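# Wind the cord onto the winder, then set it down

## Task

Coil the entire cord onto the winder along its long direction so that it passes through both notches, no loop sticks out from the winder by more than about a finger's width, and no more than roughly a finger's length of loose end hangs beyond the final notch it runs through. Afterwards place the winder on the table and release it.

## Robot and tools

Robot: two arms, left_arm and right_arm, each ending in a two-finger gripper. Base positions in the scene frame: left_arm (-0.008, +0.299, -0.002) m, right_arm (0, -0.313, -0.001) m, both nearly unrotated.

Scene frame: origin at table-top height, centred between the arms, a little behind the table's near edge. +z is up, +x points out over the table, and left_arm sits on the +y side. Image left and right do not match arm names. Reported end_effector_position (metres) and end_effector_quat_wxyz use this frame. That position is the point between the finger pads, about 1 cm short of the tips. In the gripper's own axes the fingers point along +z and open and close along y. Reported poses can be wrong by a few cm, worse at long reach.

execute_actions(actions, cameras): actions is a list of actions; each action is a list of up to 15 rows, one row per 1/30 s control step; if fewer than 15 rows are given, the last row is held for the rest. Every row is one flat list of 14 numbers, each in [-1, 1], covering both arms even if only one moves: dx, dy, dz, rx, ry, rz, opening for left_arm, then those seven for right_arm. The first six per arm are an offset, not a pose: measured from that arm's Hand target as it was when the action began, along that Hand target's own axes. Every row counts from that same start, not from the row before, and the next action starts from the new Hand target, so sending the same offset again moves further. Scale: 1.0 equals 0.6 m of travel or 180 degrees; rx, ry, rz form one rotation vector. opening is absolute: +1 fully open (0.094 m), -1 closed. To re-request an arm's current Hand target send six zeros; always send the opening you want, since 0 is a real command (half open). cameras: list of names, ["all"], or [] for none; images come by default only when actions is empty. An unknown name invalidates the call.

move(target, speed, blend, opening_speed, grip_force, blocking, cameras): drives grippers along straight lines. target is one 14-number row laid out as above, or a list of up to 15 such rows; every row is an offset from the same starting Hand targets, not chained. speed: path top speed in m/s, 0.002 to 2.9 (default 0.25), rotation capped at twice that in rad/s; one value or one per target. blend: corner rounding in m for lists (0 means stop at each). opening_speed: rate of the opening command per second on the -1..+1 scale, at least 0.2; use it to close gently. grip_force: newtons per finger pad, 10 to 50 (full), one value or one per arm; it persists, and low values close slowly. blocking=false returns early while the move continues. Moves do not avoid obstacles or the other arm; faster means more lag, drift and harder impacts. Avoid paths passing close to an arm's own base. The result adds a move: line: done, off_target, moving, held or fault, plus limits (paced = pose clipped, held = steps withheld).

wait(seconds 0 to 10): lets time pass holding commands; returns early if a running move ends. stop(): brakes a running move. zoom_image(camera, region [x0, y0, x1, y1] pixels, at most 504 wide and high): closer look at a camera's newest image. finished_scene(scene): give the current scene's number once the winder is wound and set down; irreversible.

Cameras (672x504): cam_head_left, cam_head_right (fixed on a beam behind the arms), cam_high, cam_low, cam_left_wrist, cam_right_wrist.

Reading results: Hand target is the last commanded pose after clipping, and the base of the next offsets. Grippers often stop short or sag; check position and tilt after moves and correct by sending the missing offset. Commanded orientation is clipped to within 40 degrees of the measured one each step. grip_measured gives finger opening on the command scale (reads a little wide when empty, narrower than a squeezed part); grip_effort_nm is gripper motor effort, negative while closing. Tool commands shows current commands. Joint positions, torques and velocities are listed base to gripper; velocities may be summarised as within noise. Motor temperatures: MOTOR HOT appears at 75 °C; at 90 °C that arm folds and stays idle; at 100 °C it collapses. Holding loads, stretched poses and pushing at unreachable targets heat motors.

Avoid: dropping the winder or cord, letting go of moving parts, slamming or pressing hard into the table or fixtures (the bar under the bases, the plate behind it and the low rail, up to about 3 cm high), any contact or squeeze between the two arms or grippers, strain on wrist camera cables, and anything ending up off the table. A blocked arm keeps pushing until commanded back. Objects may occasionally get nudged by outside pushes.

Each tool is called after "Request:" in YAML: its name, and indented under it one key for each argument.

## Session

Request:
execute_actions:
  actions: []

Request:
zoom_image:
  camera: "cam_head_left"
  region: [240, 190, 420, 325]

Scene clock: 0.00 s.
left_arm: end_effector_position=(+0.3683, +0.3283, +0.0821) grip_measured=+1.000 grip_effort_nm=n/a end_effector_quat_wxyz=(+0.570, -0.081, +0.816, +0.043) | right_arm: end_effector_position=(+0.3974, -0.3148, +0.0771) grip_measured=+1.000 grip_effort_nm=n/a end_effector_quat_wxyz=(+0.574, +0.011, +0.817, -0.051)
Joint positions: left_arm=[-0.016 1.543 0.312 0.841 -0.141 -0.096 0.094] | right_arm=[0.067 1.598 0.356 0.91 0.151 -0.016 0.094]
Joint velocities: within noise
Joint torques (N m): no reading
Motor temperatures (°C): left_arm=[25 32 40 37 25 25 26] | right_arm=[22 33 32 36 24 27 27]
Heat: left arm: 40 °C; right arm: 36 °C.
Hand target: left_arm +0.3732, +0.3288, +0.0930; +0.584, -0.082, +0.806, +0.043 | right_arm +0.3989, -0.3149, +0.0806; +0.577, +0.012, +0.815, -0.051
Tool commands: left_gripper/opening=+1.0 right_gripper/opening=+1.0
camera_calibration:
cam_left_wrist: T_world_to_cam=[[0.179632, -0.982409, 0.0510417, 0.251583], [-0.671737, -0.160401, -0.723216, 0.399015], [0.718681, 0.095626, -0.688734, -0.153129], [0, 0, 0, 1]] pos_world=[0.332891, 0.325803, 0.170268]
cam_right_wrist: T_world_to_cam=[[-0.0630738, -0.996257, 0.0591075, -0.2935], [-0.719185, 0.00430961, -0.694806, 0.379015], [0.69195, -0.0863333, -0.716765, -0.155901], [0, 0, 0, 1]] pos_world=[0.361945, -0.307494, 0.168945]

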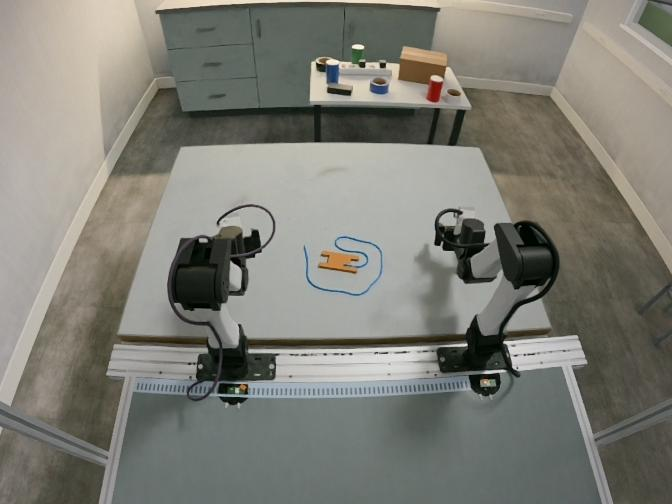

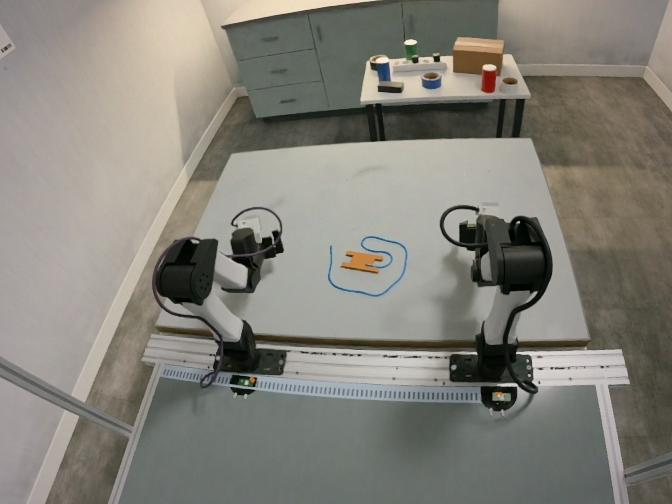

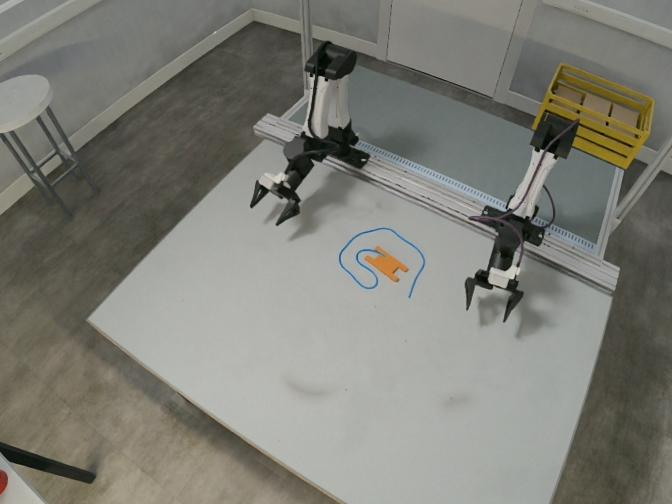

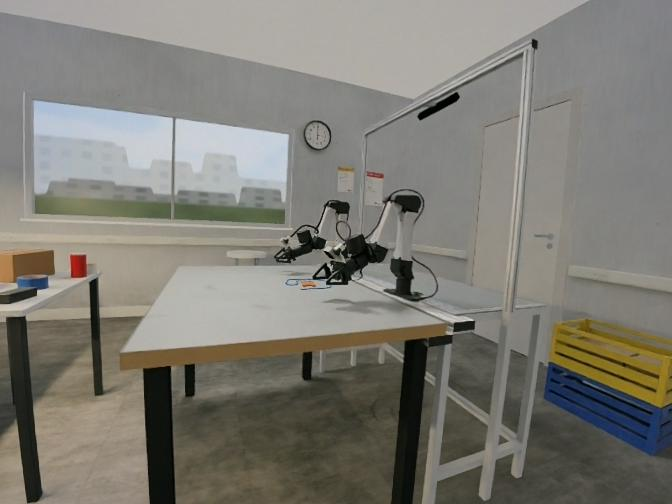

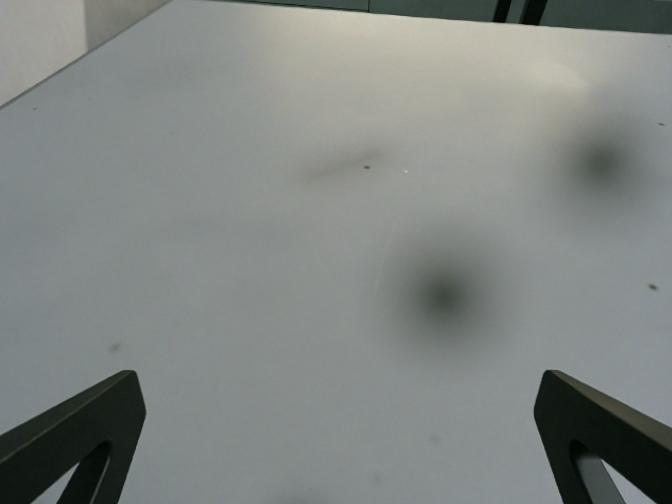

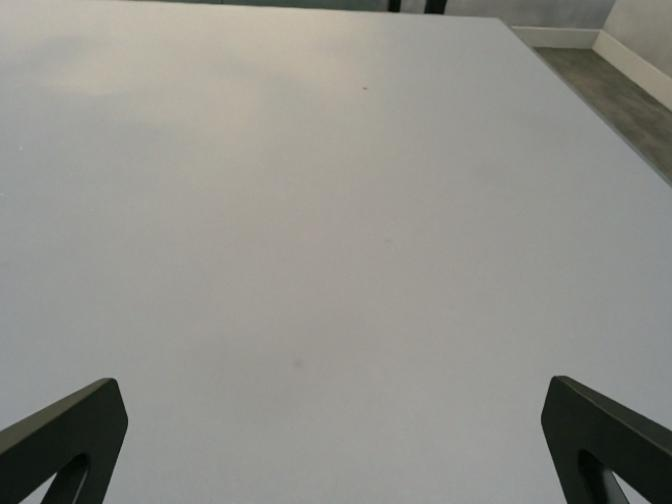

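Scaled by 2.800 from the camera's 672x504 image, which has a finer 960x720 frame.

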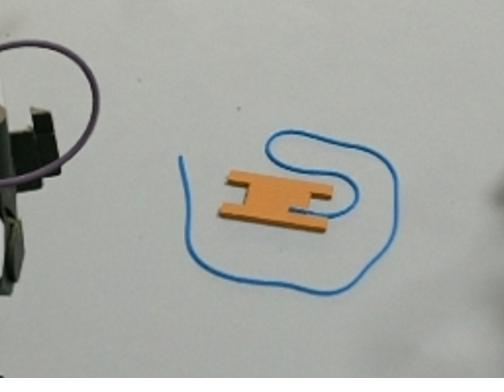

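Request:
move:
  target: [0,0,0,0,0,0,1,0.0287,0.63,-0.184,-0.2974,0.302,-0.386,1]
  speed: 0.35
  cameras: ["cam_right_wrist"]

Scene clock: 5.03 s.
left_arm: end_effector_position=(+0.3683, +0.3283, +0.0821) grip_measured=+1.000 grip_effort_nm=0.03 end_effector_quat_wxyz=(+0.570, -0.081, +0.816, +0.043) | right_arm: end_effector_position=(+0.3207, +0.0696, +0.0755) grip_measured=+1.000 grip_effort_nm=-0.02 end_effector_quat_wxyz=(+0.027, -0.632, +0.775, +0.000)
Joint positions: left_arm=[-0.016 1.543 0.312 0.841 -0.141 -0.096 0.094] | right_arm=[0.887 2.551 2.596 -1.548 0.018 -0.489 0.094]
Joint torques (N m): left_arm=[0.54 -5.08 5.15 2.3 -0.03 0.09] | right_arm=[0.42 -11.26 6.48 0.32 -0.08 -0.13]
Heat: left arm: 40 °C; right arm: 37 °C.
Hand target: left_arm +0.3732, +0.3288, +0.0930; +0.584, -0.082, +0.806, +0.043 | right_arm +0.3191, +0.0709, +0.0742; +0.000, -0.636, +0.772, +0.000
Off the commanded pose: left_arm 0.012 m, 2 deg | right_arm 0.003 m, 3 deg.
joint sent to its limit (right arm) — joint 4 (wrist pitch), lower limit. The joint targets are off in orientation, not in position.
move: off_target (left_arm, right_arm)
camera_calibration:
cam_right_wrist: T_world_to_cam=[[0.977897, -0.208477, 0.0159708, -0.300583], [-0.197211, -0.894281, 0.401709, 0.133354], [-0.0694646, -0.395979, -0.915628, 0.209888], [0, 0, 0, 1]] pos_world=[0.334818, 0.139702, 0.14341]
Images, in order (width x height): cam_right_wrist 672x504.

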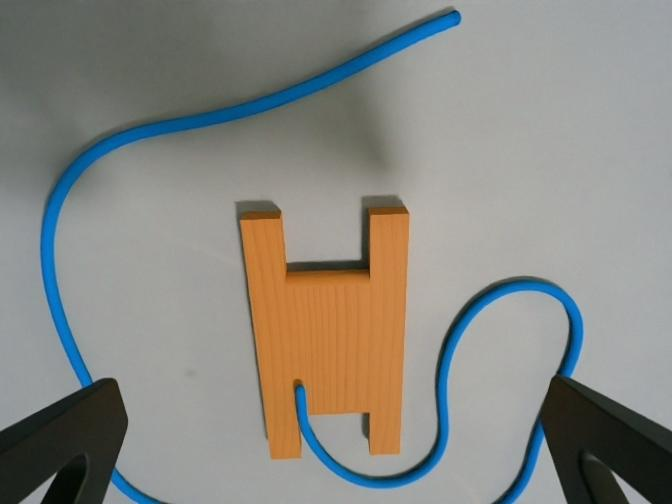

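Request:
move:
  target:
    - [0,0,0,0,0,0,1,-0.0065,0,0.06,0,0,0,0.5]
    - [0,0,0,0,0,0,1,-0.0065,0,0.12,0,0,0,0.5]
  speed: [0.2,0.1]
  blend: [0.02,0]
  cameras: ["cam_right_wrist"]

Scene clock: 6.43 s.
left_arm: end_effector_position=(+0.3683, +0.3283, +0.0821) grip_measured=+1.000 grip_effort_nm=0.02 end_effector_quat_wxyz=(+0.570, -0.081, +0.816, +0.043) | right_arm: end_effector_position=(+0.3210, +0.0708, +0.0071) grip_measured=+0.501 grip_effort_nm=-0.09 end_effector_quat_wxyz=(-0.004, -0.632, +0.775, -0.006)
Joint positions: left_arm=[-0.016 1.543 0.312 0.841 -0.141 -0.096 0.094] | right_arm=[0.887 2.607 2.43 -1.389 0.018 -0.489 0.071]
Joint torques (N m): left_arm=[0.55 -5.05 5.15 2.3 -0.02 0.09] | right_arm=[0.66 -12.92 3.19 0.62 -0.07 -0.12]
Heat: left arm: 40 °C; right arm: 36 °C.
Hand target: left_arm +0.3732, +0.3288, +0.0930; +0.584, -0.082, +0.806, +0.043 | right_arm +0.3198, +0.0747, +0.0021; +0.000, -0.636, +0.772, +0.000
Off the commanded pose: left_arm 0.012 m, 2 deg | right_arm 0.006 m, 1 deg.
move: off_target (left_arm); blend cut to 0.018 m at target 1
camera_calibration:
cam_right_wrist: T_world_to_cam=[[0.978148, -0.207492, -0.0131829, -0.299481], [-0.179246, -0.873718, 0.452203, 0.154387], [-0.105347, -0.439958, -0.891818, 0.162174], [0, 0, 0, 1]] pos_world=[0.337694, 0.144101, 0.0708672]
Images, in order (width x height): cam_right_wrist 672x504.

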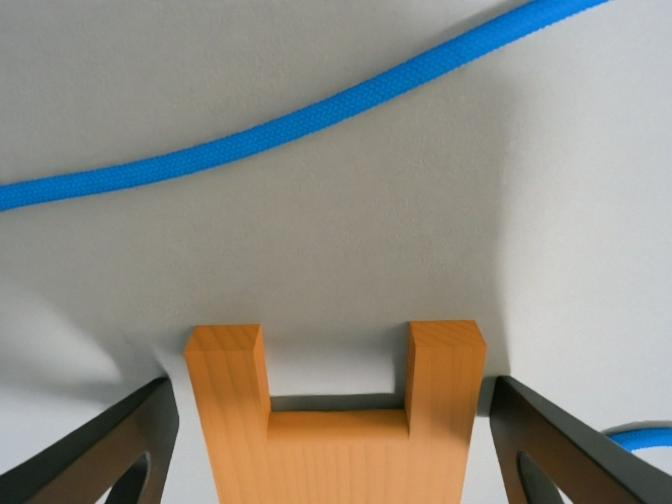

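Request:
move:
  target:
    - [0,0,0,0,0,0,1,0.016,0,0,0,0,0,0.5]
    - [0,0,0,0,0,0,1,0.016,0,0,0,0,0,0]
  speed: 0.1
  opening_speed: 1.2
  cameras: ["cam_right_wrist"]

Scene clock: 10.20 s.
left_arm: end_effector_position=(+0.3683, +0.3283, +0.0821) grip_measured=+1.000 grip_effort_nm=0.03 end_effector_quat_wxyz=(+0.570, -0.081, +0.816, +0.043) | right_arm: end_effector_position=(+0.3192, +0.0702, +0.0068) grip_measured=+0.164 grip_effort_nm=-1.05 end_effector_quat_wxyz=(+0.007, -0.634, +0.773, +0.002)
Joint positions: left_arm=[-0.016 1.543 0.312 0.841 -0.141 -0.096 0.094] | right_arm=[0.886 2.55 2.32 -1.312 0.007 -0.496 0.055]
Joint torques (N m): left_arm=[0.53 -5.08 5.15 2.3 -0.03 0.09] | right_arm=[0.05 -13.24 3.04 0.5 0.03 -0.14]
Heat: left arm: 40 °C; right arm: 37 °C.
Hand target: left_arm +0.3732, +0.3288, +0.0930; +0.584, -0.082, +0.806, +0.043 | right_arm +0.3180, +0.0654, +0.0021; +0.000, -0.636, +0.772, +0.000
Off the commanded pose: left_arm 0.012 m, 2 deg | right_arm 0.007 m, 1 deg.
move: off_target (left_arm)
camera_calibration:
cam_right_wrist: T_world_to_cam=[[0.979291, -0.202168, -0.01086, -0.298634], [-0.178113, -0.885789, 0.428548, 0.154326], [-0.0962584, -0.417738, -0.903454, 0.15712], [0, 0, 0, 1]] pos_world=[0.335061, 0.141961, 0.0725715]
Images, in order (width x height): cam_right_wrist 672x504.

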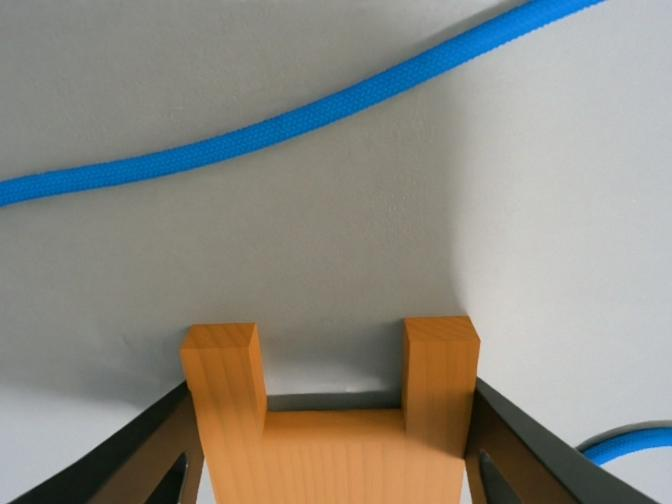

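Request:
move:
  target:
    - [0,0,0,0,0,0,1,0,0,-0.08,0,0,0,0]
    - [0,0,0,0,0,0,1,0.0937,-0.0895,-0.23,0,0,0.439,0]
  blend: [0.02,0]

Request:
move:
  target: [-0.009,-0.331,-0.141,0.454,0.3565,-0.2687,-0.3,0,0,0,0,0,0,0]
  cameras: ["cam_left_wrist","cam_right_wrist","cam_head_left"]

Scene clock: 14.50 s.
left_arm: end_effector_position=(+0.3683, +0.3283, +0.0821) grip_measured=+1.000 grip_effort_nm=0.02 end_effector_quat_wxyz=(+0.570, -0.081, +0.816, +0.043) | right_arm: end_effector_position=(+0.3631, +0.0055, +0.1241) grip_measured=+0.164 grip_effort_nm=-1.05 end_effector_quat_wxyz=(+0.042, -0.008, +0.998, +0.035)
Joint positions: left_arm=[-0.016 1.543 0.312 0.841 -0.141 -0.096 0.094] | right_arm=[0.731 2.388 2.491 -1.549 0.007 0.705 0.055]
Joint torques (N m): left_arm=[0.57 -5.08 5.12 2.3 -0.02 0.09] | right_arm=[-0.03 -15.05 4.08 0.47 0.09 0.1]
Motor temperatures (°C): left_arm=[25 32 40 41 25 25 26] | right_arm=[22 40 33 36 24 27 27]
Heat: left arm: 41 °C; right arm: 40 °C.
Hand target: left_arm +0.3732, +0.3288, +0.0930; +0.584, -0.082, +0.806, +0.043 | right_arm +0.3599, +0.0001, +0.1402; +0.000, +0.000, +1.000, +0.000
Off the commanded pose: left_arm 0.012 m, 2 deg | right_arm 0.017 m, 6 deg.
joint sent to its limit (right arm) — joint 4 (wrist pitch), lower limit. The joint targets are off in orientation, not in position.
move: off_target (left_arm, right_arm)

Scene clock: 19.27 s.
left_arm: end_effector_position=(+0.3261, +0.1217, +0.1245) grip_measured=-0.298 grip_effort_nm=-0.09 end_effector_quat_wxyz=(-0.008, -0.006, +0.713, -0.701) | right_arm: end_effector_position=(+0.3631, +0.0055, +0.1241) grip_measured=+0.164 grip_effort_nm=-1.04 end_effector_quat_wxyz=(+0.042, -0.008, +0.998, +0.035)
Joint positions: left_arm=[-0.035 1.964 0.985 -0.168 1.572 -0.472 0.033] | right_arm=[0.731 2.388 2.491 -1.549 0.007 0.706 0.055]
Joint torques (N m): left_arm=[0.16 -6.99 6.67 1.02 0.69 0.07] | right_arm=[-0.09 -15.01 3.97 0.44 0.04 0.09]
Heat: left arm: 41 °C; right arm: 44 °C.
Hand target: left_arm +0.3320, +0.1201, +0.1302; +0.000, +0.000, +0.707, -0.707 | right_arm +0.3599, +0.0001, +0.1402; +0.000, +0.000, +1.000, +0.000
Off the commanded pose: left_arm 0.008 m, 1 deg | right_arm 0.017 m, 6 deg.
joint sent to its limit (left arm) — joint 5 (wrist yaw), upper limit. The joint targets still meet the commanded pose.
joint sent to its limit (right arm) — joint 4 (wrist pitch), lower limit. The joint targets are off in orientation, not in position.
move: off_target (right_arm)
camera_calibration:
cam_left_wrist: T_world_to_cam=[[0.0454614, -0.00641509, 0.998945, -0.138929], [-0.916231, 0.398199, 0.0442543, 0.284415], [-0.398063, -0.917277, 0.012225, 0.326308], [0, 0, 0, 1]] pos_world=[0.396797, 0.18517, 0.122206]
cam_right_wrist: T_world_to_cam=[[0.013598, -0.996054, -0.0877019, 0.0110653], [-0.931204, -0.0445658, 0.361764, 0.331713], [-0.364245, 0.076749, -0.928135, 0.337868], [0, 0, 0, 1]] pos_world=[0.431808, -0.000126396, 0.194556]
Images, in order (width x height): cam_head_left 672x504, cam_left_wrist 672x504, cam_right_wrist 672x504.

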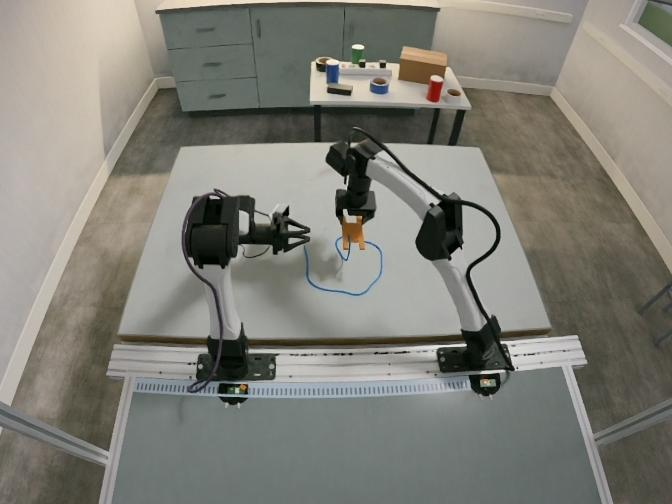

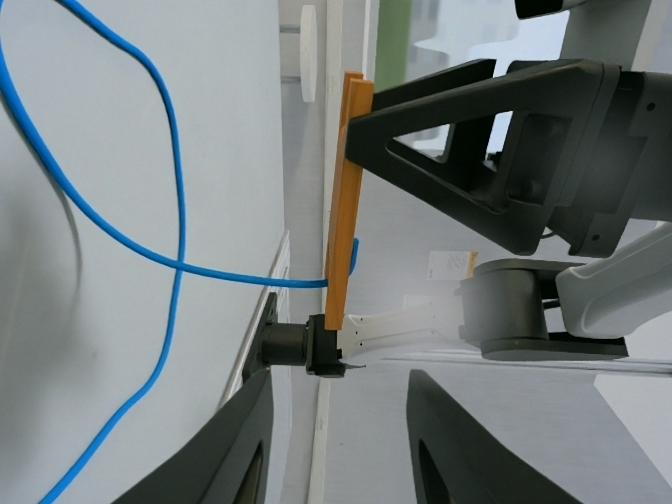

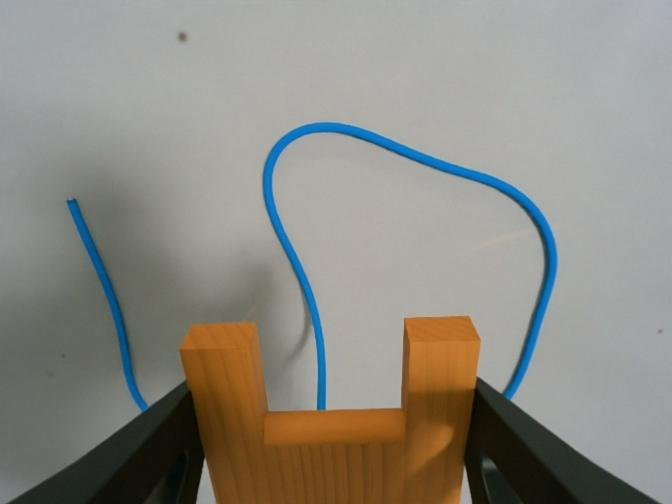

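Request:
move:
  target:
    - [-0.0125,-0.0063,0.12,0,0,0,-0.3,0,0,0,0,0,0,0]
    - [-0.0125,-0.0063,0.184,0,0,0,-0.3,0,0,0,0,0,0,0]
  blend: [0.02,0]
  speed: [0.25,0.1]
  cameras: ["cam_left_wrist","cam_right_wrist"]

Scene clock: 22.67 s.
left_arm: end_effector_position=(+0.3345, +0.0115, +0.1277) grip_measured=-0.298 grip_effort_nm=-0.07 end_effector_quat_wxyz=(-0.026, -0.007, +0.716, -0.698) | right_arm: end_effector_position=(+0.3671, -0.0005, +0.1261) grip_measured=+0.164 grip_effort_nm=-1.05 end_effector_quat_wxyz=(+0.046, -0.001, +0.998, +0.031)
Joint positions: left_arm=[-0.339 2.115 0.879 1.218 1.292 -1.629 0.033] | right_arm=[0.72 2.384 2.491 -1.552 0.019 0.709 0.055]
Joint torques (N m): left_arm=[0.14 -8.13 4.04 2.34 -0.28 0.1] | right_arm=[0.9 -14.45 4.19 0.49 -0.04 0.02]
Motor temperatures (°C): left_arm=[25 33 41 41 25 25 26] | right_arm=[22 45 33 35 24 27 27]
Heat: left arm: 41 °C; right arm: 45 °C.
Hand target: left_arm +0.3395, +0.0097, +0.1338; +0.000, +0.000, +0.707, -0.707 | right_arm +0.3599, +0.0000, +0.1403; +0.000, +0.000, +1.000, +0.000
Off the commanded pose: left_arm 0.008 m, 3 deg | right_arm 0.016 m, 6 deg.
joint sent to its limit (right arm) — joint 4 (wrist pitch), lower limit. The joint targets are off in orientation, not in position.
move: off_target (left_arm, right_arm); blend cut to 0.0192 m at target 1
camera_calibration:
cam_left_wrist: T_world_to_cam=[[0.0735041, -0.0150917, 0.997181, -0.152342], [-0.904883, 0.419346, 0.0730472, 0.328101], [-0.419266, -0.907701, 0.0171675, 0.234851], [0, 0, 0, 1]] pos_world=[0.406556, 0.0732871, 0.123914]
cam_right_wrist: T_world_to_cam=[[-0.00103043, -0.9968, -0.0799342, 0.00966569], [-0.93467, -0.0274579, 0.354456, 0.336572], [-0.355516, 0.0750773, -0.93165, 0.338885], [0, 0, 0, 1]] pos_world=[0.435073, -0.00656626, 0.197195]
Images, in order (width x height): cam_left_wrist 672x504, cam_right_wrist 672x504.

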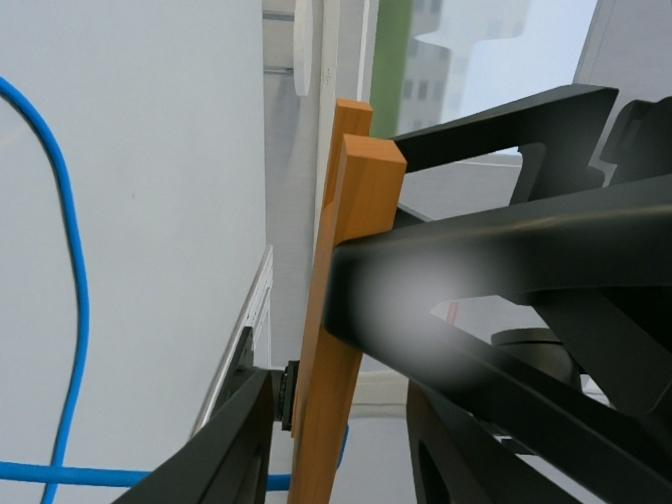

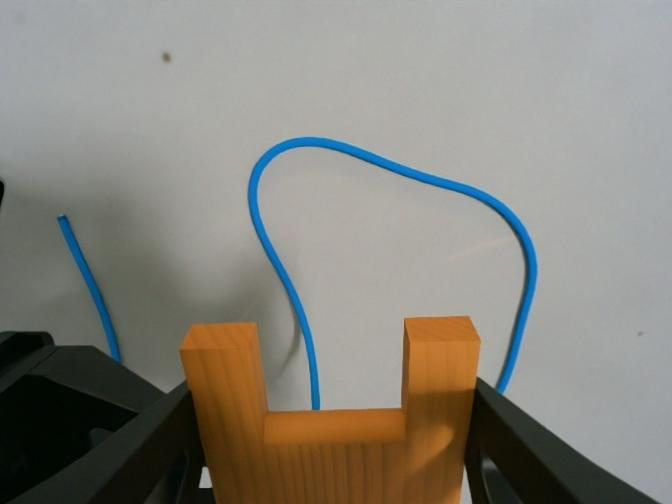

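Request:
move:
  target:
    - [0,0,-0.05,0,0,0,-0.3,0,0,0,0,0,0,0]
    - [0.022,0,-0.05,0,0,0,-0.3,0,0,0,0,0,0,0]
  cameras: ["cam_left_wrist","cam_right_wrist"]

Scene clock: 24.90 s.
left_arm: end_effector_position=(+0.3277, +0.0404, +0.1179) grip_measured=-0.298 grip_effort_nm=-0.07 end_effector_quat_wxyz=(-0.022, -0.023, +0.714, -0.699) | right_arm: end_effector_position=(+0.3670, -0.0004, +0.1261) grip_measured=+0.164 grip_effort_nm=-1.05 end_effector_quat_wxyz=(+0.046, -0.001, +0.998, +0.031)
Joint positions: left_arm=[-0.271 2.115 0.79 1.317 1.331 -1.655 0.033] | right_arm=[0.72 2.384 2.491 -1.552 0.018 0.709 0.055]
Joint torques (N m): left_arm=[0.29 -10.99 3.3 2.17 0.01 0.03] | right_arm=[0.73 -14.6 4.05 0.47 -0.04 0.03]
Heat: left arm: 41 °C; right arm: 45 °C.
Hand target: left_arm +0.3263, +0.0396, +0.1339; +0.000, +0.000, +0.707, -0.707 | right_arm +0.3599, +0.0000, +0.1403; +0.000, +0.000, +1.000, +0.000
Off the commanded pose: left_arm 0.016 m, 4 deg | right_arm 0.016 m, 6 deg.
joint sent to its limit (right arm) — joint 4 (wrist pitch), lower limit. The joint targets are off in orientation, not in position.
move: off_target (left_arm, right_arm)
camera_calibration:
cam_left_wrist: T_world_to_cam=[[0.0896847, -0.00910321, 0.995929, -0.147001], [-0.915357, 0.393347, 0.0860244, 0.313487], [-0.392529, -0.919345, 0.0269445, 0.249], [0, 0, 0, 1]] pos_world=[0.397876, 0.10427, 0.112726]
cam_right_wrist: T_world_to_cam=[[-0.000965561, -0.996754, -0.0805048, 0.00974922], [-0.934515, -0.0277541, 0.35484, 0.336429], [-0.355922, 0.0755756, -0.931455, 0.339025], [0, 0, 0, 1]] pos_world=[0.435074, -0.00656715, 0.197193]
Images, in order (width x height): cam_left_wrist 672x504, cam_right_wrist 672x504.

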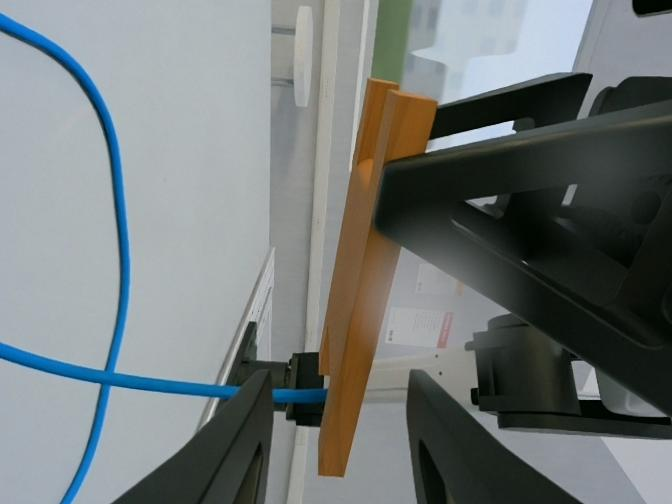

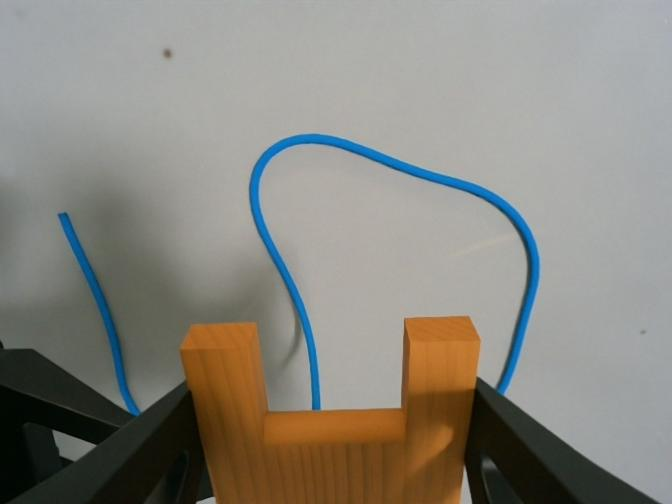

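Request:
move:
  target:
    - [-0.0145,-0.0035,0,0,0,0,-0.3,0,0,0,0,0,0,0]
    - [-0.0145,-0.0035,0.045,0,0,0,-0.3,0,0,0,0,0,0,0]
  speed: 0.12
  cameras: ["cam_left_wrist","cam_high","cam_head_left"]

Request:
zoom_image:
  camera: "cam_head_left"
  region: [310, 190, 400, 270]

Request:
zoom_image:
  camera: "cam_high"
  region: [350, 200, 450, 280]

Scene clock: 26.87 s.
left_arm: end_effector_position=(+0.3275, +0.0142, +0.1267) grip_measured=-0.298 grip_effort_nm=-0.07 end_effector_quat_wxyz=(-0.017, -0.009, +0.711, -0.703) | right_arm: end_effector_position=(+0.3670, -0.0004, +0.1261) grip_measured=+0.164 grip_effort_nm=-1.05 end_effector_quat_wxyz=(+0.046, -0.001, +0.998, +0.031)
Joint positions: left_arm=[-0.34 2.115 0.832 1.309 1.275 -1.662 0.033] | right_arm=[0.72 2.384 2.491 -1.552 0.018 0.709 0.055]
Joint torques (N m): left_arm=[0.58 -8.8 5.74 1.78 -0.1 0.17] | right_arm=[0.98 -14.56 4.16 0.48 -0.05 0.03]
Heat: left arm: 41 °C; right arm: 46 °C.
Hand target: left_arm +0.3351, +0.0127, +0.1359; +0.000, +0.000, +0.707, -0.707 | right_arm +0.3599, +0.0000, +0.1403; +0.000, +0.000, +1.000, +0.000
Off the commanded pose: left_arm 0.012 m, 2 deg | right_arm 0.016 m, 6 deg.
joint sent to its limit (right arm) — joint 4 (wrist pitch), lower limit. The joint targets are off in orientation, not in position.
move: off_target (left_arm, right_arm)
camera_calibration:
cam_left_wrist: T_world_to_cam=[[0.0646693, -0.000929876, 0.997906, -0.14817], [-0.911848, 0.406199, 0.0594708, 0.324877], [-0.405403, -0.913784, 0.0254207, 0.2288], [0, 0, 0, 1]] pos_world=[0.398577, 0.0769712, 0.122722]
Images, in order (width x height): cam_head_left 672x504, cam_high 672x504, cam_left_wrist 672x504.

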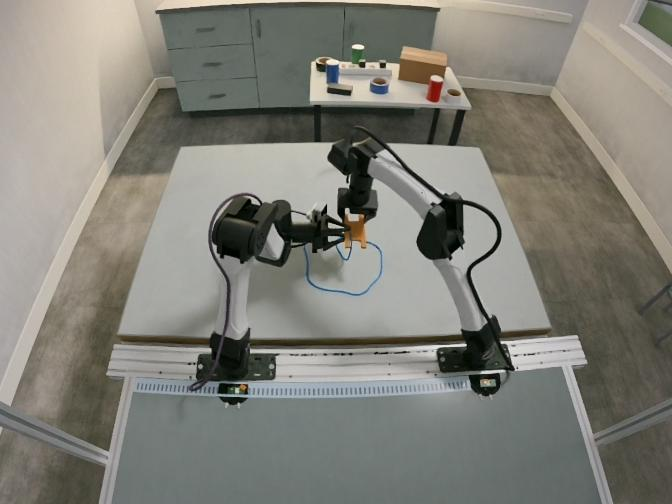

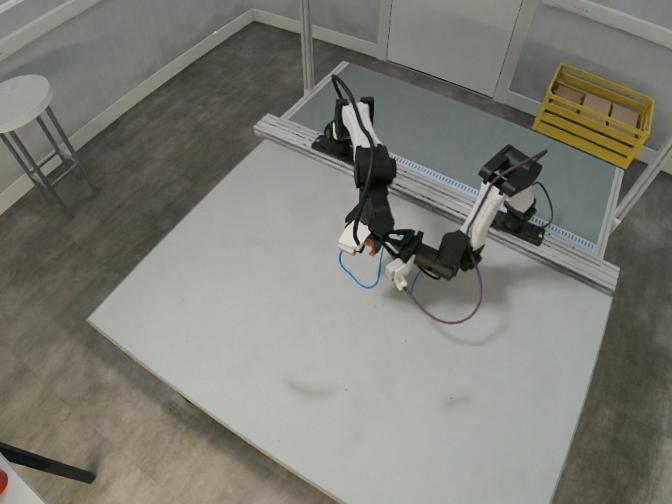

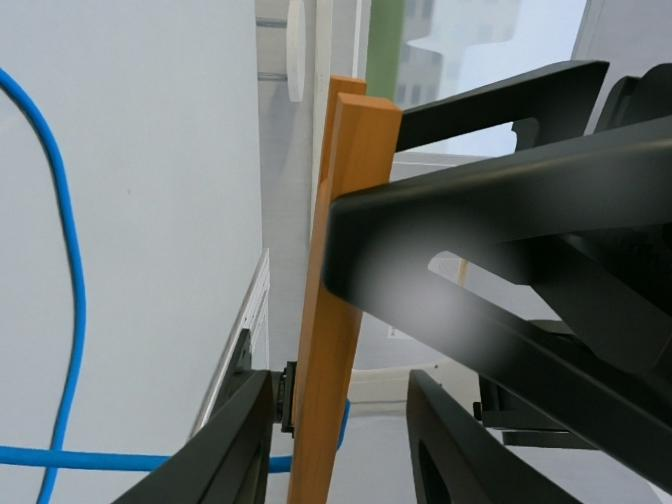

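Scaled by 5.600 from the camera's 672x504 image, which has a finer 960x720 frame.

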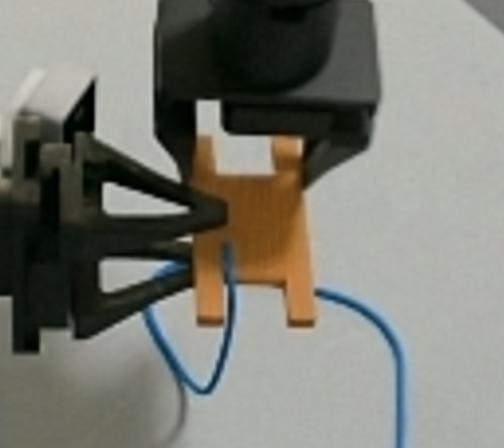

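Scaled by 5.040 from the camera's 672x504 image, which has a finer 960x720 frame.

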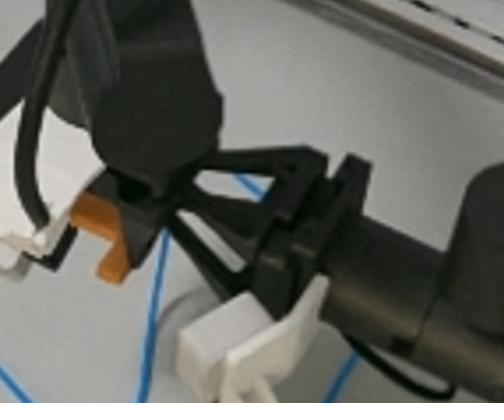

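Request:
move:
  target:
    - [-0.005,0,-0.006,0,0,0,-0.3,0,0,0,0,0,0,0]
    - [-0.005,0,-0.006,0,0,0,-1,0,0,0,0,0,0,0]
  speed: 0.1
  opening_speed: 0.6
  cameras: ["cam_head_left"]

Request:
zoom_image:
  camera: "cam_head_left"
  region: [310, 190, 400, 270]

Scene clock: 29.13 s.
left_arm: end_effector_position=(+0.3289, +0.0147, +0.1258) grip_measured=-0.787 grip_effort_nm=-1.00 end_effector_quat_wxyz=(-0.024, -0.013, +0.713, -0.701) | right_arm: end_effector_position=(+0.3663, +0.0003, +0.1280) grip_measured=+0.164 grip_effort_nm=-1.04 end_effector_quat_wxyz=(+0.046, +0.001, +0.998, +0.035)
Joint positions: left_arm=[-0.337 2.115 0.841 1.285 1.282 -1.661 0.01] | right_arm=[0.72 2.379 2.491 -1.552 0.012 0.713 0.055]
Joint torques (N m): left_arm=[1.29 -8.53 5.72 1.96 -0.06 0.19] | right_arm=[0.94 -14.39 4.1 0.5 0.03 0.03]
Heat: left arm: 41 °C; right arm: 46 °C.
Hand target: left_arm +0.3381, +0.0163, +0.1360; +0.000, +0.000, +0.707, -0.707 | right_arm +0.3599, +0.0000, +0.1403; +0.000, +0.000, +1.000, +0.000
Off the commanded pose: left_arm 0.014 m, 3 deg | right_arm 0.014 m, 7 deg.
joint sent to its limit (right arm) — joint 4 (wrist pitch), lower limit. The joint targets are off in orientation, not in position.
move: off_target (left_arm, right_arm); target 2's new opening was sent with left_arm's hand 0.012 m and 2 deg from that target
Images, in order (width x height): cam_head_left 672x504.

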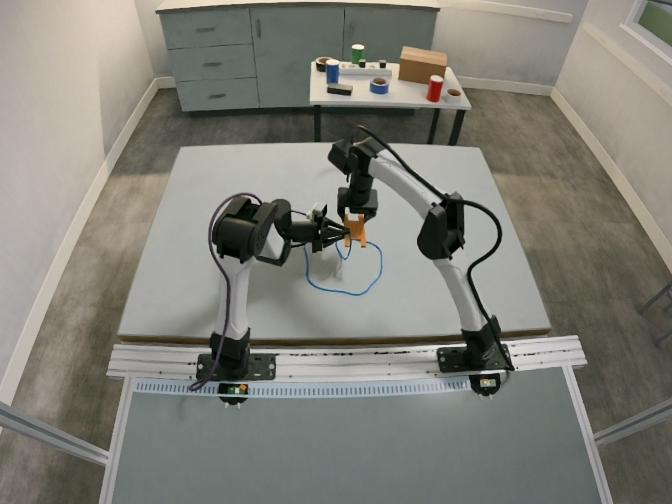

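Scaled by 5.600 from the camera's 672x504 image, which has a finer 960x720 frame.

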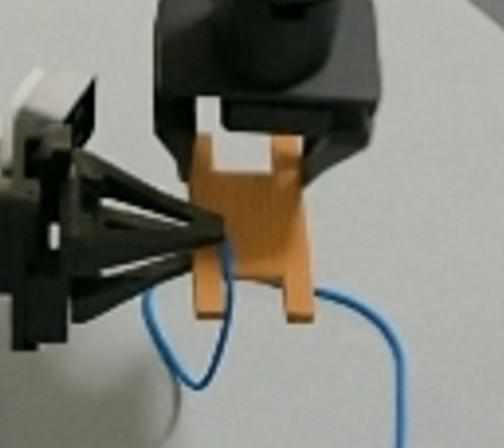

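Request:
move:
  target:
    - [0,0,0,0,0,0,-1,0,0,0,0,0,0,0.5]
    - [0,0,0,0,0,0,-1,0,0,-0.167,0,0,0,0.5]
    - [0,0,0,0,0,0,-1,0.05,-0.17,-0.167,0,0,0,0.5]
    - [0,-0.1,0,0,0,0,-1,0.097,-0.2,-0.13,-0.385,-0.385,-0.385,0.5]
    - [0,-0.483,-0.013,0,0,0,-1,0.097,-0.2,0.09,-0.385,-0.385,-0.385,0.5]
  blend: [0,0.03,0.03,0.03,0]
  speed: 0.3
  cameras: ["cam_head_left","cam_right_wrist","cam_left_wrist"]

Request:
zoom_image:
  camera: "cam_head_left"
  region: [300, 120, 420, 300]

Scene clock: 36.83 s.
left_arm: end_effector_position=(+0.3438, +0.0188, +0.4021) grip_measured=-0.829 grip_effort_nm=-1.01 end_effector_quat_wxyz=(-0.027, -0.025, +0.712, -0.701) | right_arm: end_effector_position=(+0.3039, -0.1188, +0.0892) grip_measured=+0.498 grip_effort_nm=0.07 end_effector_quat_wxyz=(+0.489, -0.518, +0.500, +0.493)
Joint positions: left_arm=[-0.297 1.692 1.538 0.169 1.311 -1.688 0.008] | right_arm=[0.071 1.938 0.681 0.629 -1.519 -0.656 0.07]
Joint torques (N m): left_arm=[1.29 -9.65 8.92 1.7 0.07 0.26] | right_arm=[-0.09 -5.97 2.56 1.38 -0.43 -0.03]
Heat: left arm: 41 °C; right arm: 46 °C.
Hand target: left_arm +0.3380, +0.0240, +0.4257; +0.000, +0.000, +0.707, -0.707 | right_arm +0.3017, -0.1200, +0.0862; +0.500, -0.500, +0.500, +0.500
Off the commanded pose: left_arm 0.025 m, 4 deg | right_arm 0.004 m, 2 deg.
move: off_target (left_arm)
camera_calibration:
cam_left_wrist: T_world_to_cam=[[0.100041, -0.00387671, 0.994976, -0.434974], [-0.912318, 0.398715, 0.093284, 0.308254], [-0.397074, -0.917066, 0.0363513, 0.225459], [0, 0, 0, 1]] pos_world=[0.414265, 0.0821691, 0.395837]
cam_right_wrist: T_world_to_cam=[[0.999212, 0.0393963, 0.00482063, -0.299668], [0.0228629, -0.47204, -0.881281, 0.0538706], [-0.0324436, 0.880697, -0.472569, 0.247629], [0, 0, 0, 1]] pos_world=[0.306234, -0.180851, 0.165941]
Images, in order (width x height): cam_head_left 672x504, cam_left_wrist 672x504, cam_right_wrist 672x504.

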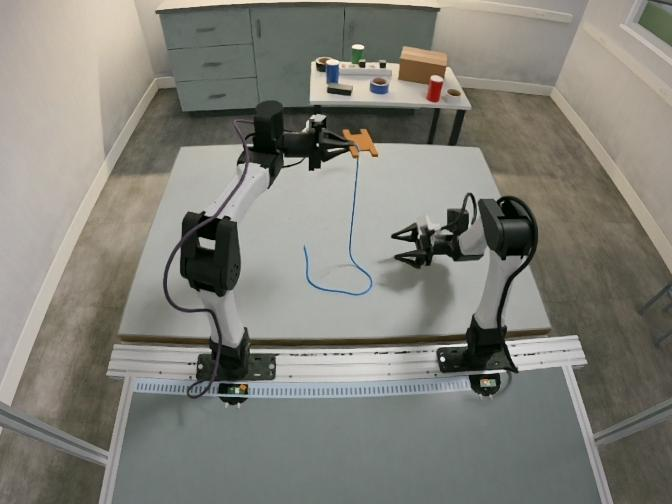

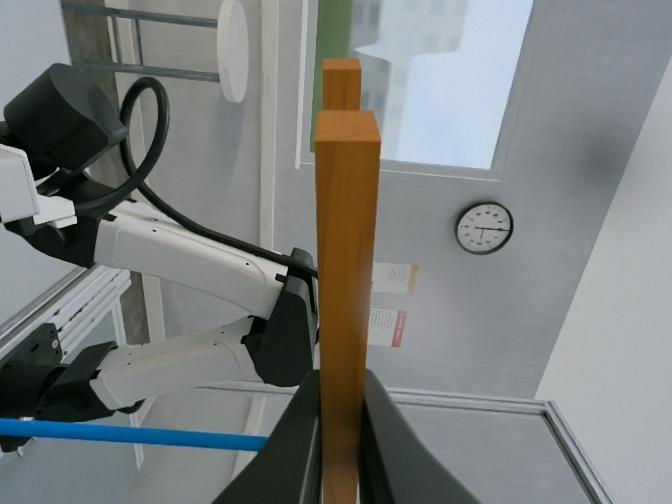

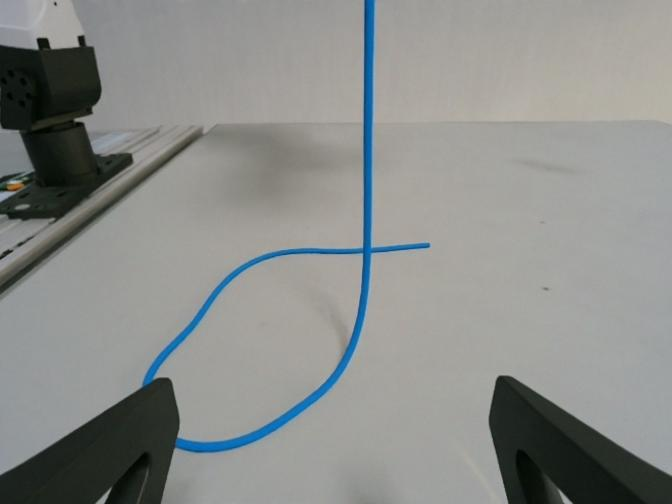

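Scaled by 2.800 from the camera's 672x504 image, which has a finer 960x720 frame.

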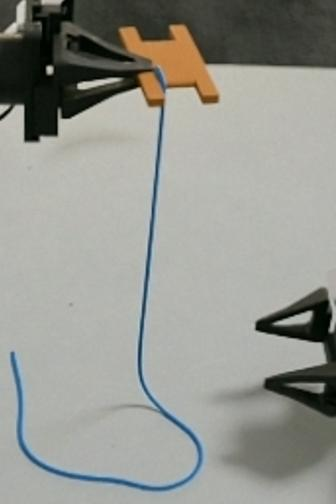

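Request:
move:
  target:
    - [0,0,0,0,0.055,0,-1,0,-0.017,0,0,0,0,0.5]
    - [0,0,0,0,0.055,0,-1,0,-0.017,0.188,0,0,0,0.5]
  speed: 0.25
  cameras: ["cam_right_wrist","cam_head_left"]

Request:
zoom_image:
  camera: "cam_head_left"
  region: [320, 120, 400, 180]

Scene clock: 40.37 s.
left_arm: end_effector_position=(+0.3353, +0.0205, +0.4200) grip_measured=-0.829 grip_effort_nm=-1.01 end_effector_quat_wxyz=(-0.072, +0.051, +0.709, -0.700) | right_arm: end_effector_position=(+0.3083, -0.0093, +0.0814) grip_measured=+0.498 grip_effort_nm=0.07 end_effector_quat_wxyz=(+0.482, -0.497, +0.514, +0.506)
Joint positions: left_arm=[-0.284 1.78 1.66 0.294 1.493 -1.8 0.008] | right_arm=[0.403 2.175 0.732 1.401 -1.183 -0.015 0.07]
Joint torques (N m): left_arm=[1.31 -7.35 7.13 1.8 -0.02 0.06] | right_arm=[0.54 -7.27 3.7 1.98 0.11 0]
Heat: left arm: 42 °C; right arm: 45 °C.
Hand target: left_arm +0.3379, +0.0240, +0.4259; -0.061, +0.061, +0.705, -0.704 | right_arm +0.3119, -0.0072, +0.0862; +0.500, -0.500, +0.500, +0.500
Off the commanded pose: left_arm 0.007 m, 2 deg | right_arm 0.006 m, 3 deg.
move: off_target (right_arm)
camera_calibration:
cam_right_wrist: T_world_to_cam=[[0.998592, 0.0242128, -0.0471983, -0.304103], [-0.0307645, -0.460492, -0.887131, 0.115635], [-0.0432144, 0.887334, -0.459098, 0.149922], [0, 0, 0, 1]] pos_world=[0.313711, -0.0724192, 0.157059]
Images, in order (width x height): cam_head_left 672x504, cam_right_wrist 672x504.

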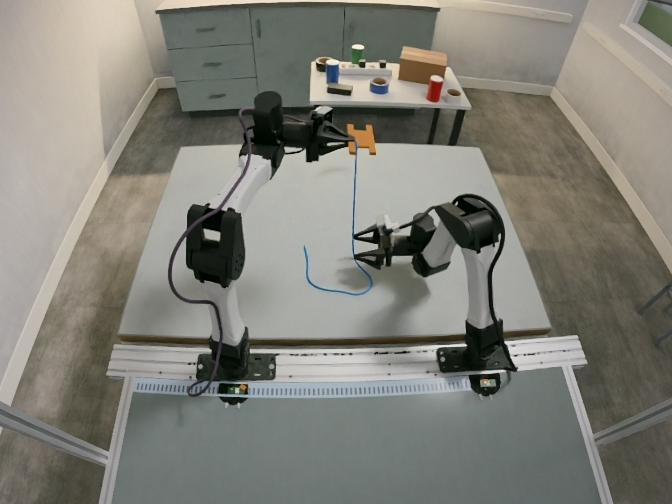

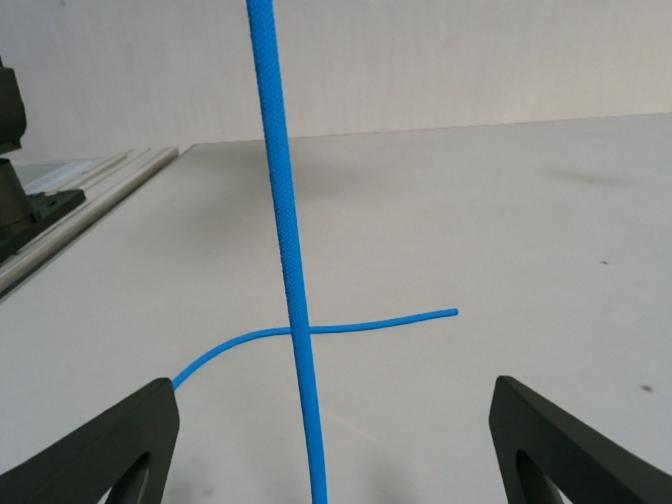

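Scaled by 6.300 from the camera's 672x504 image, which has a finer 960x720 frame.

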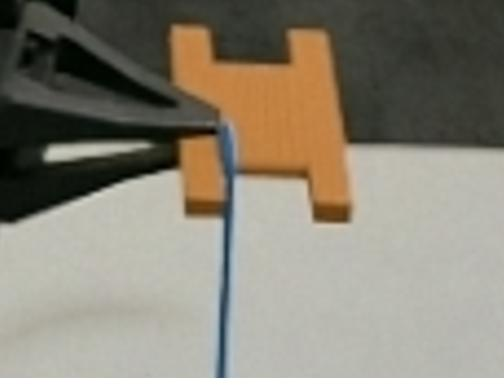

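Request:
move:
  target:
    - [0,0,0,0,0,0,-1,0,0,0.016,0,0,0,0.5]
    - [0,0,0,0,0,0,-1,0,0,0.016,0,0,0,-1]
    - [0,0,0,0,0,0,-1,-0.118,-0.23,0.016,0,0,0,-1]
    - [0,0,0,0,0,0,-1,-0.335,-0.38,0.016,0,0,0,-1]
    - [0,0,0,0,0,0,-1,-0.568,-0.405,0.016,0,0,0,-1]
    - [0,0,0,0,0,0,-1,-0.768,-0.33,0.016,0,0,0,-1]
  blend: [0,0,0.04,0.04,0.04,0]
  speed: 0.25
  cameras: ["cam_right_wrist","cam_head_left","cam_left_wrist"]

Scene clock: 45.90 s.
left_arm: end_effector_position=(+0.3345, +0.0206, +0.4234) grip_measured=-0.829 grip_effort_nm=-1.01 end_effector_quat_wxyz=(-0.069, +0.055, +0.708, -0.701) | right_arm: end_effector_position=(+0.5149, +0.0022, +0.5355) grip_measured=-0.958 grip_effort_nm=-1.05 end_effector_quat_wxyz=(+0.657, -0.307, +0.484, +0.489)
Joint positions: left_arm=[-0.284 1.78 1.66 0.334 1.493 -1.831 0.008] | right_arm=[0.348 2.416 2.86 0.084 -0.796 0.457 0.002]
Joint torques (N m): left_arm=[1.31 -7.17 6.5 1.78 -0.05 0.05] | right_arm=[0.7 -12.11 5.12 1.47 0.31 0.04]
Heat: left arm: 42 °C; right arm: 46 °C.
Hand target: left_arm +0.3379, +0.0240, +0.4259; -0.061, +0.061, +0.705, -0.704 | right_arm +0.5096, +0.0027, +0.5471; +0.500, -0.500, +0.500, +0.500
Off the commanded pose: left_arm 0.005 m, 1 deg | right_arm 0.013 m, 29 deg.
elbow stopped short (right arm): the move would have taken joint 3 (elbow) straighter than the controller allows.
move: off_target (right_arm)
camera_calibration:
cam_left_wrist: T_world_to_cam=[[0.047603, -0.00403655, 0.998858, -0.439309], [-0.834003, 0.550161, 0.0419697, 0.289504], [-0.549703, -0.835049, 0.0228228, 0.277724], [0, 0, 0, 1]] pos_world=[0.415025, 0.0708662, 0.420318]
cam_right_wrist: T_world_to_cam=[[0.946396, -0.31524, -0.0704232, -0.449186], [-0.099586, -0.0773593, -0.992017, 0.620877], [0.307275, 0.945854, -0.104606, -0.0133334], [0, 0, 0, 1]] pos_world=[0.491035, -0.0809592, 0.582893]
Images, in order (width x height): cam_head_left 672x504, cam_left_wrist 672x504, cam_right_wrist 672x504.

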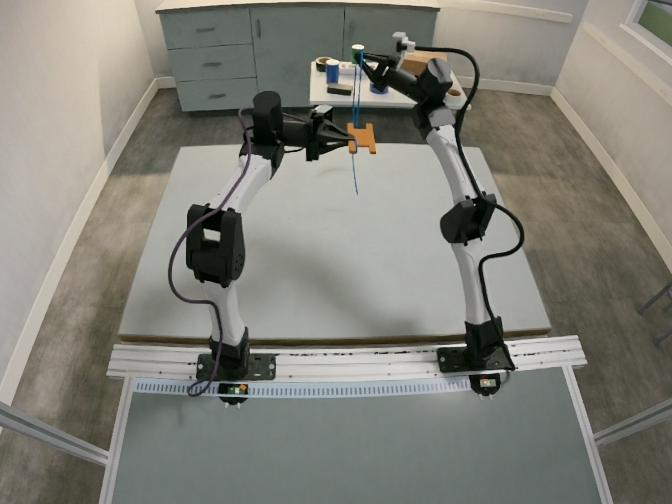

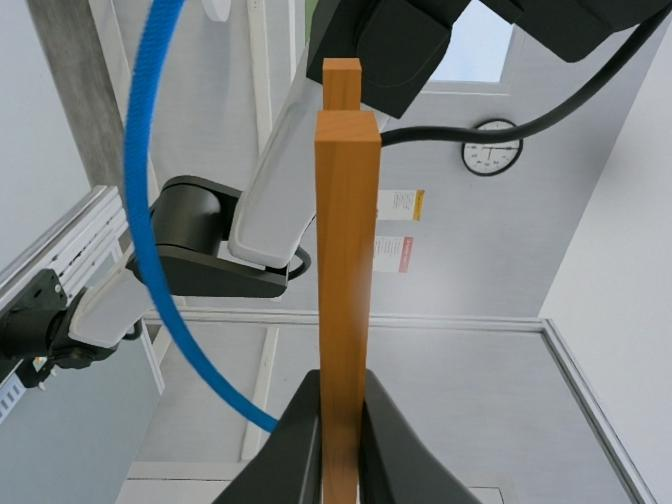

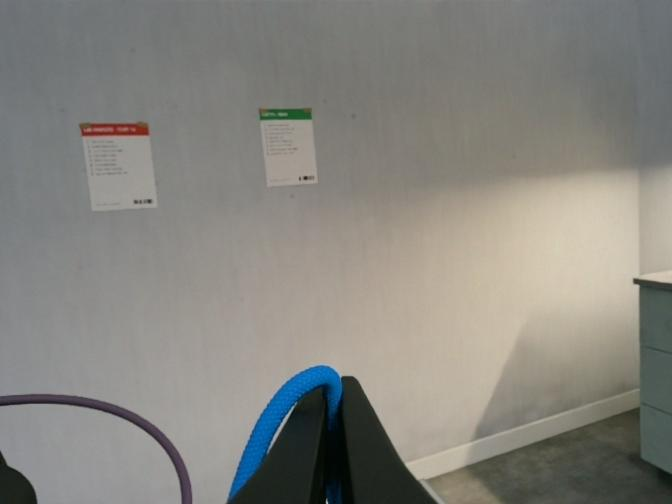

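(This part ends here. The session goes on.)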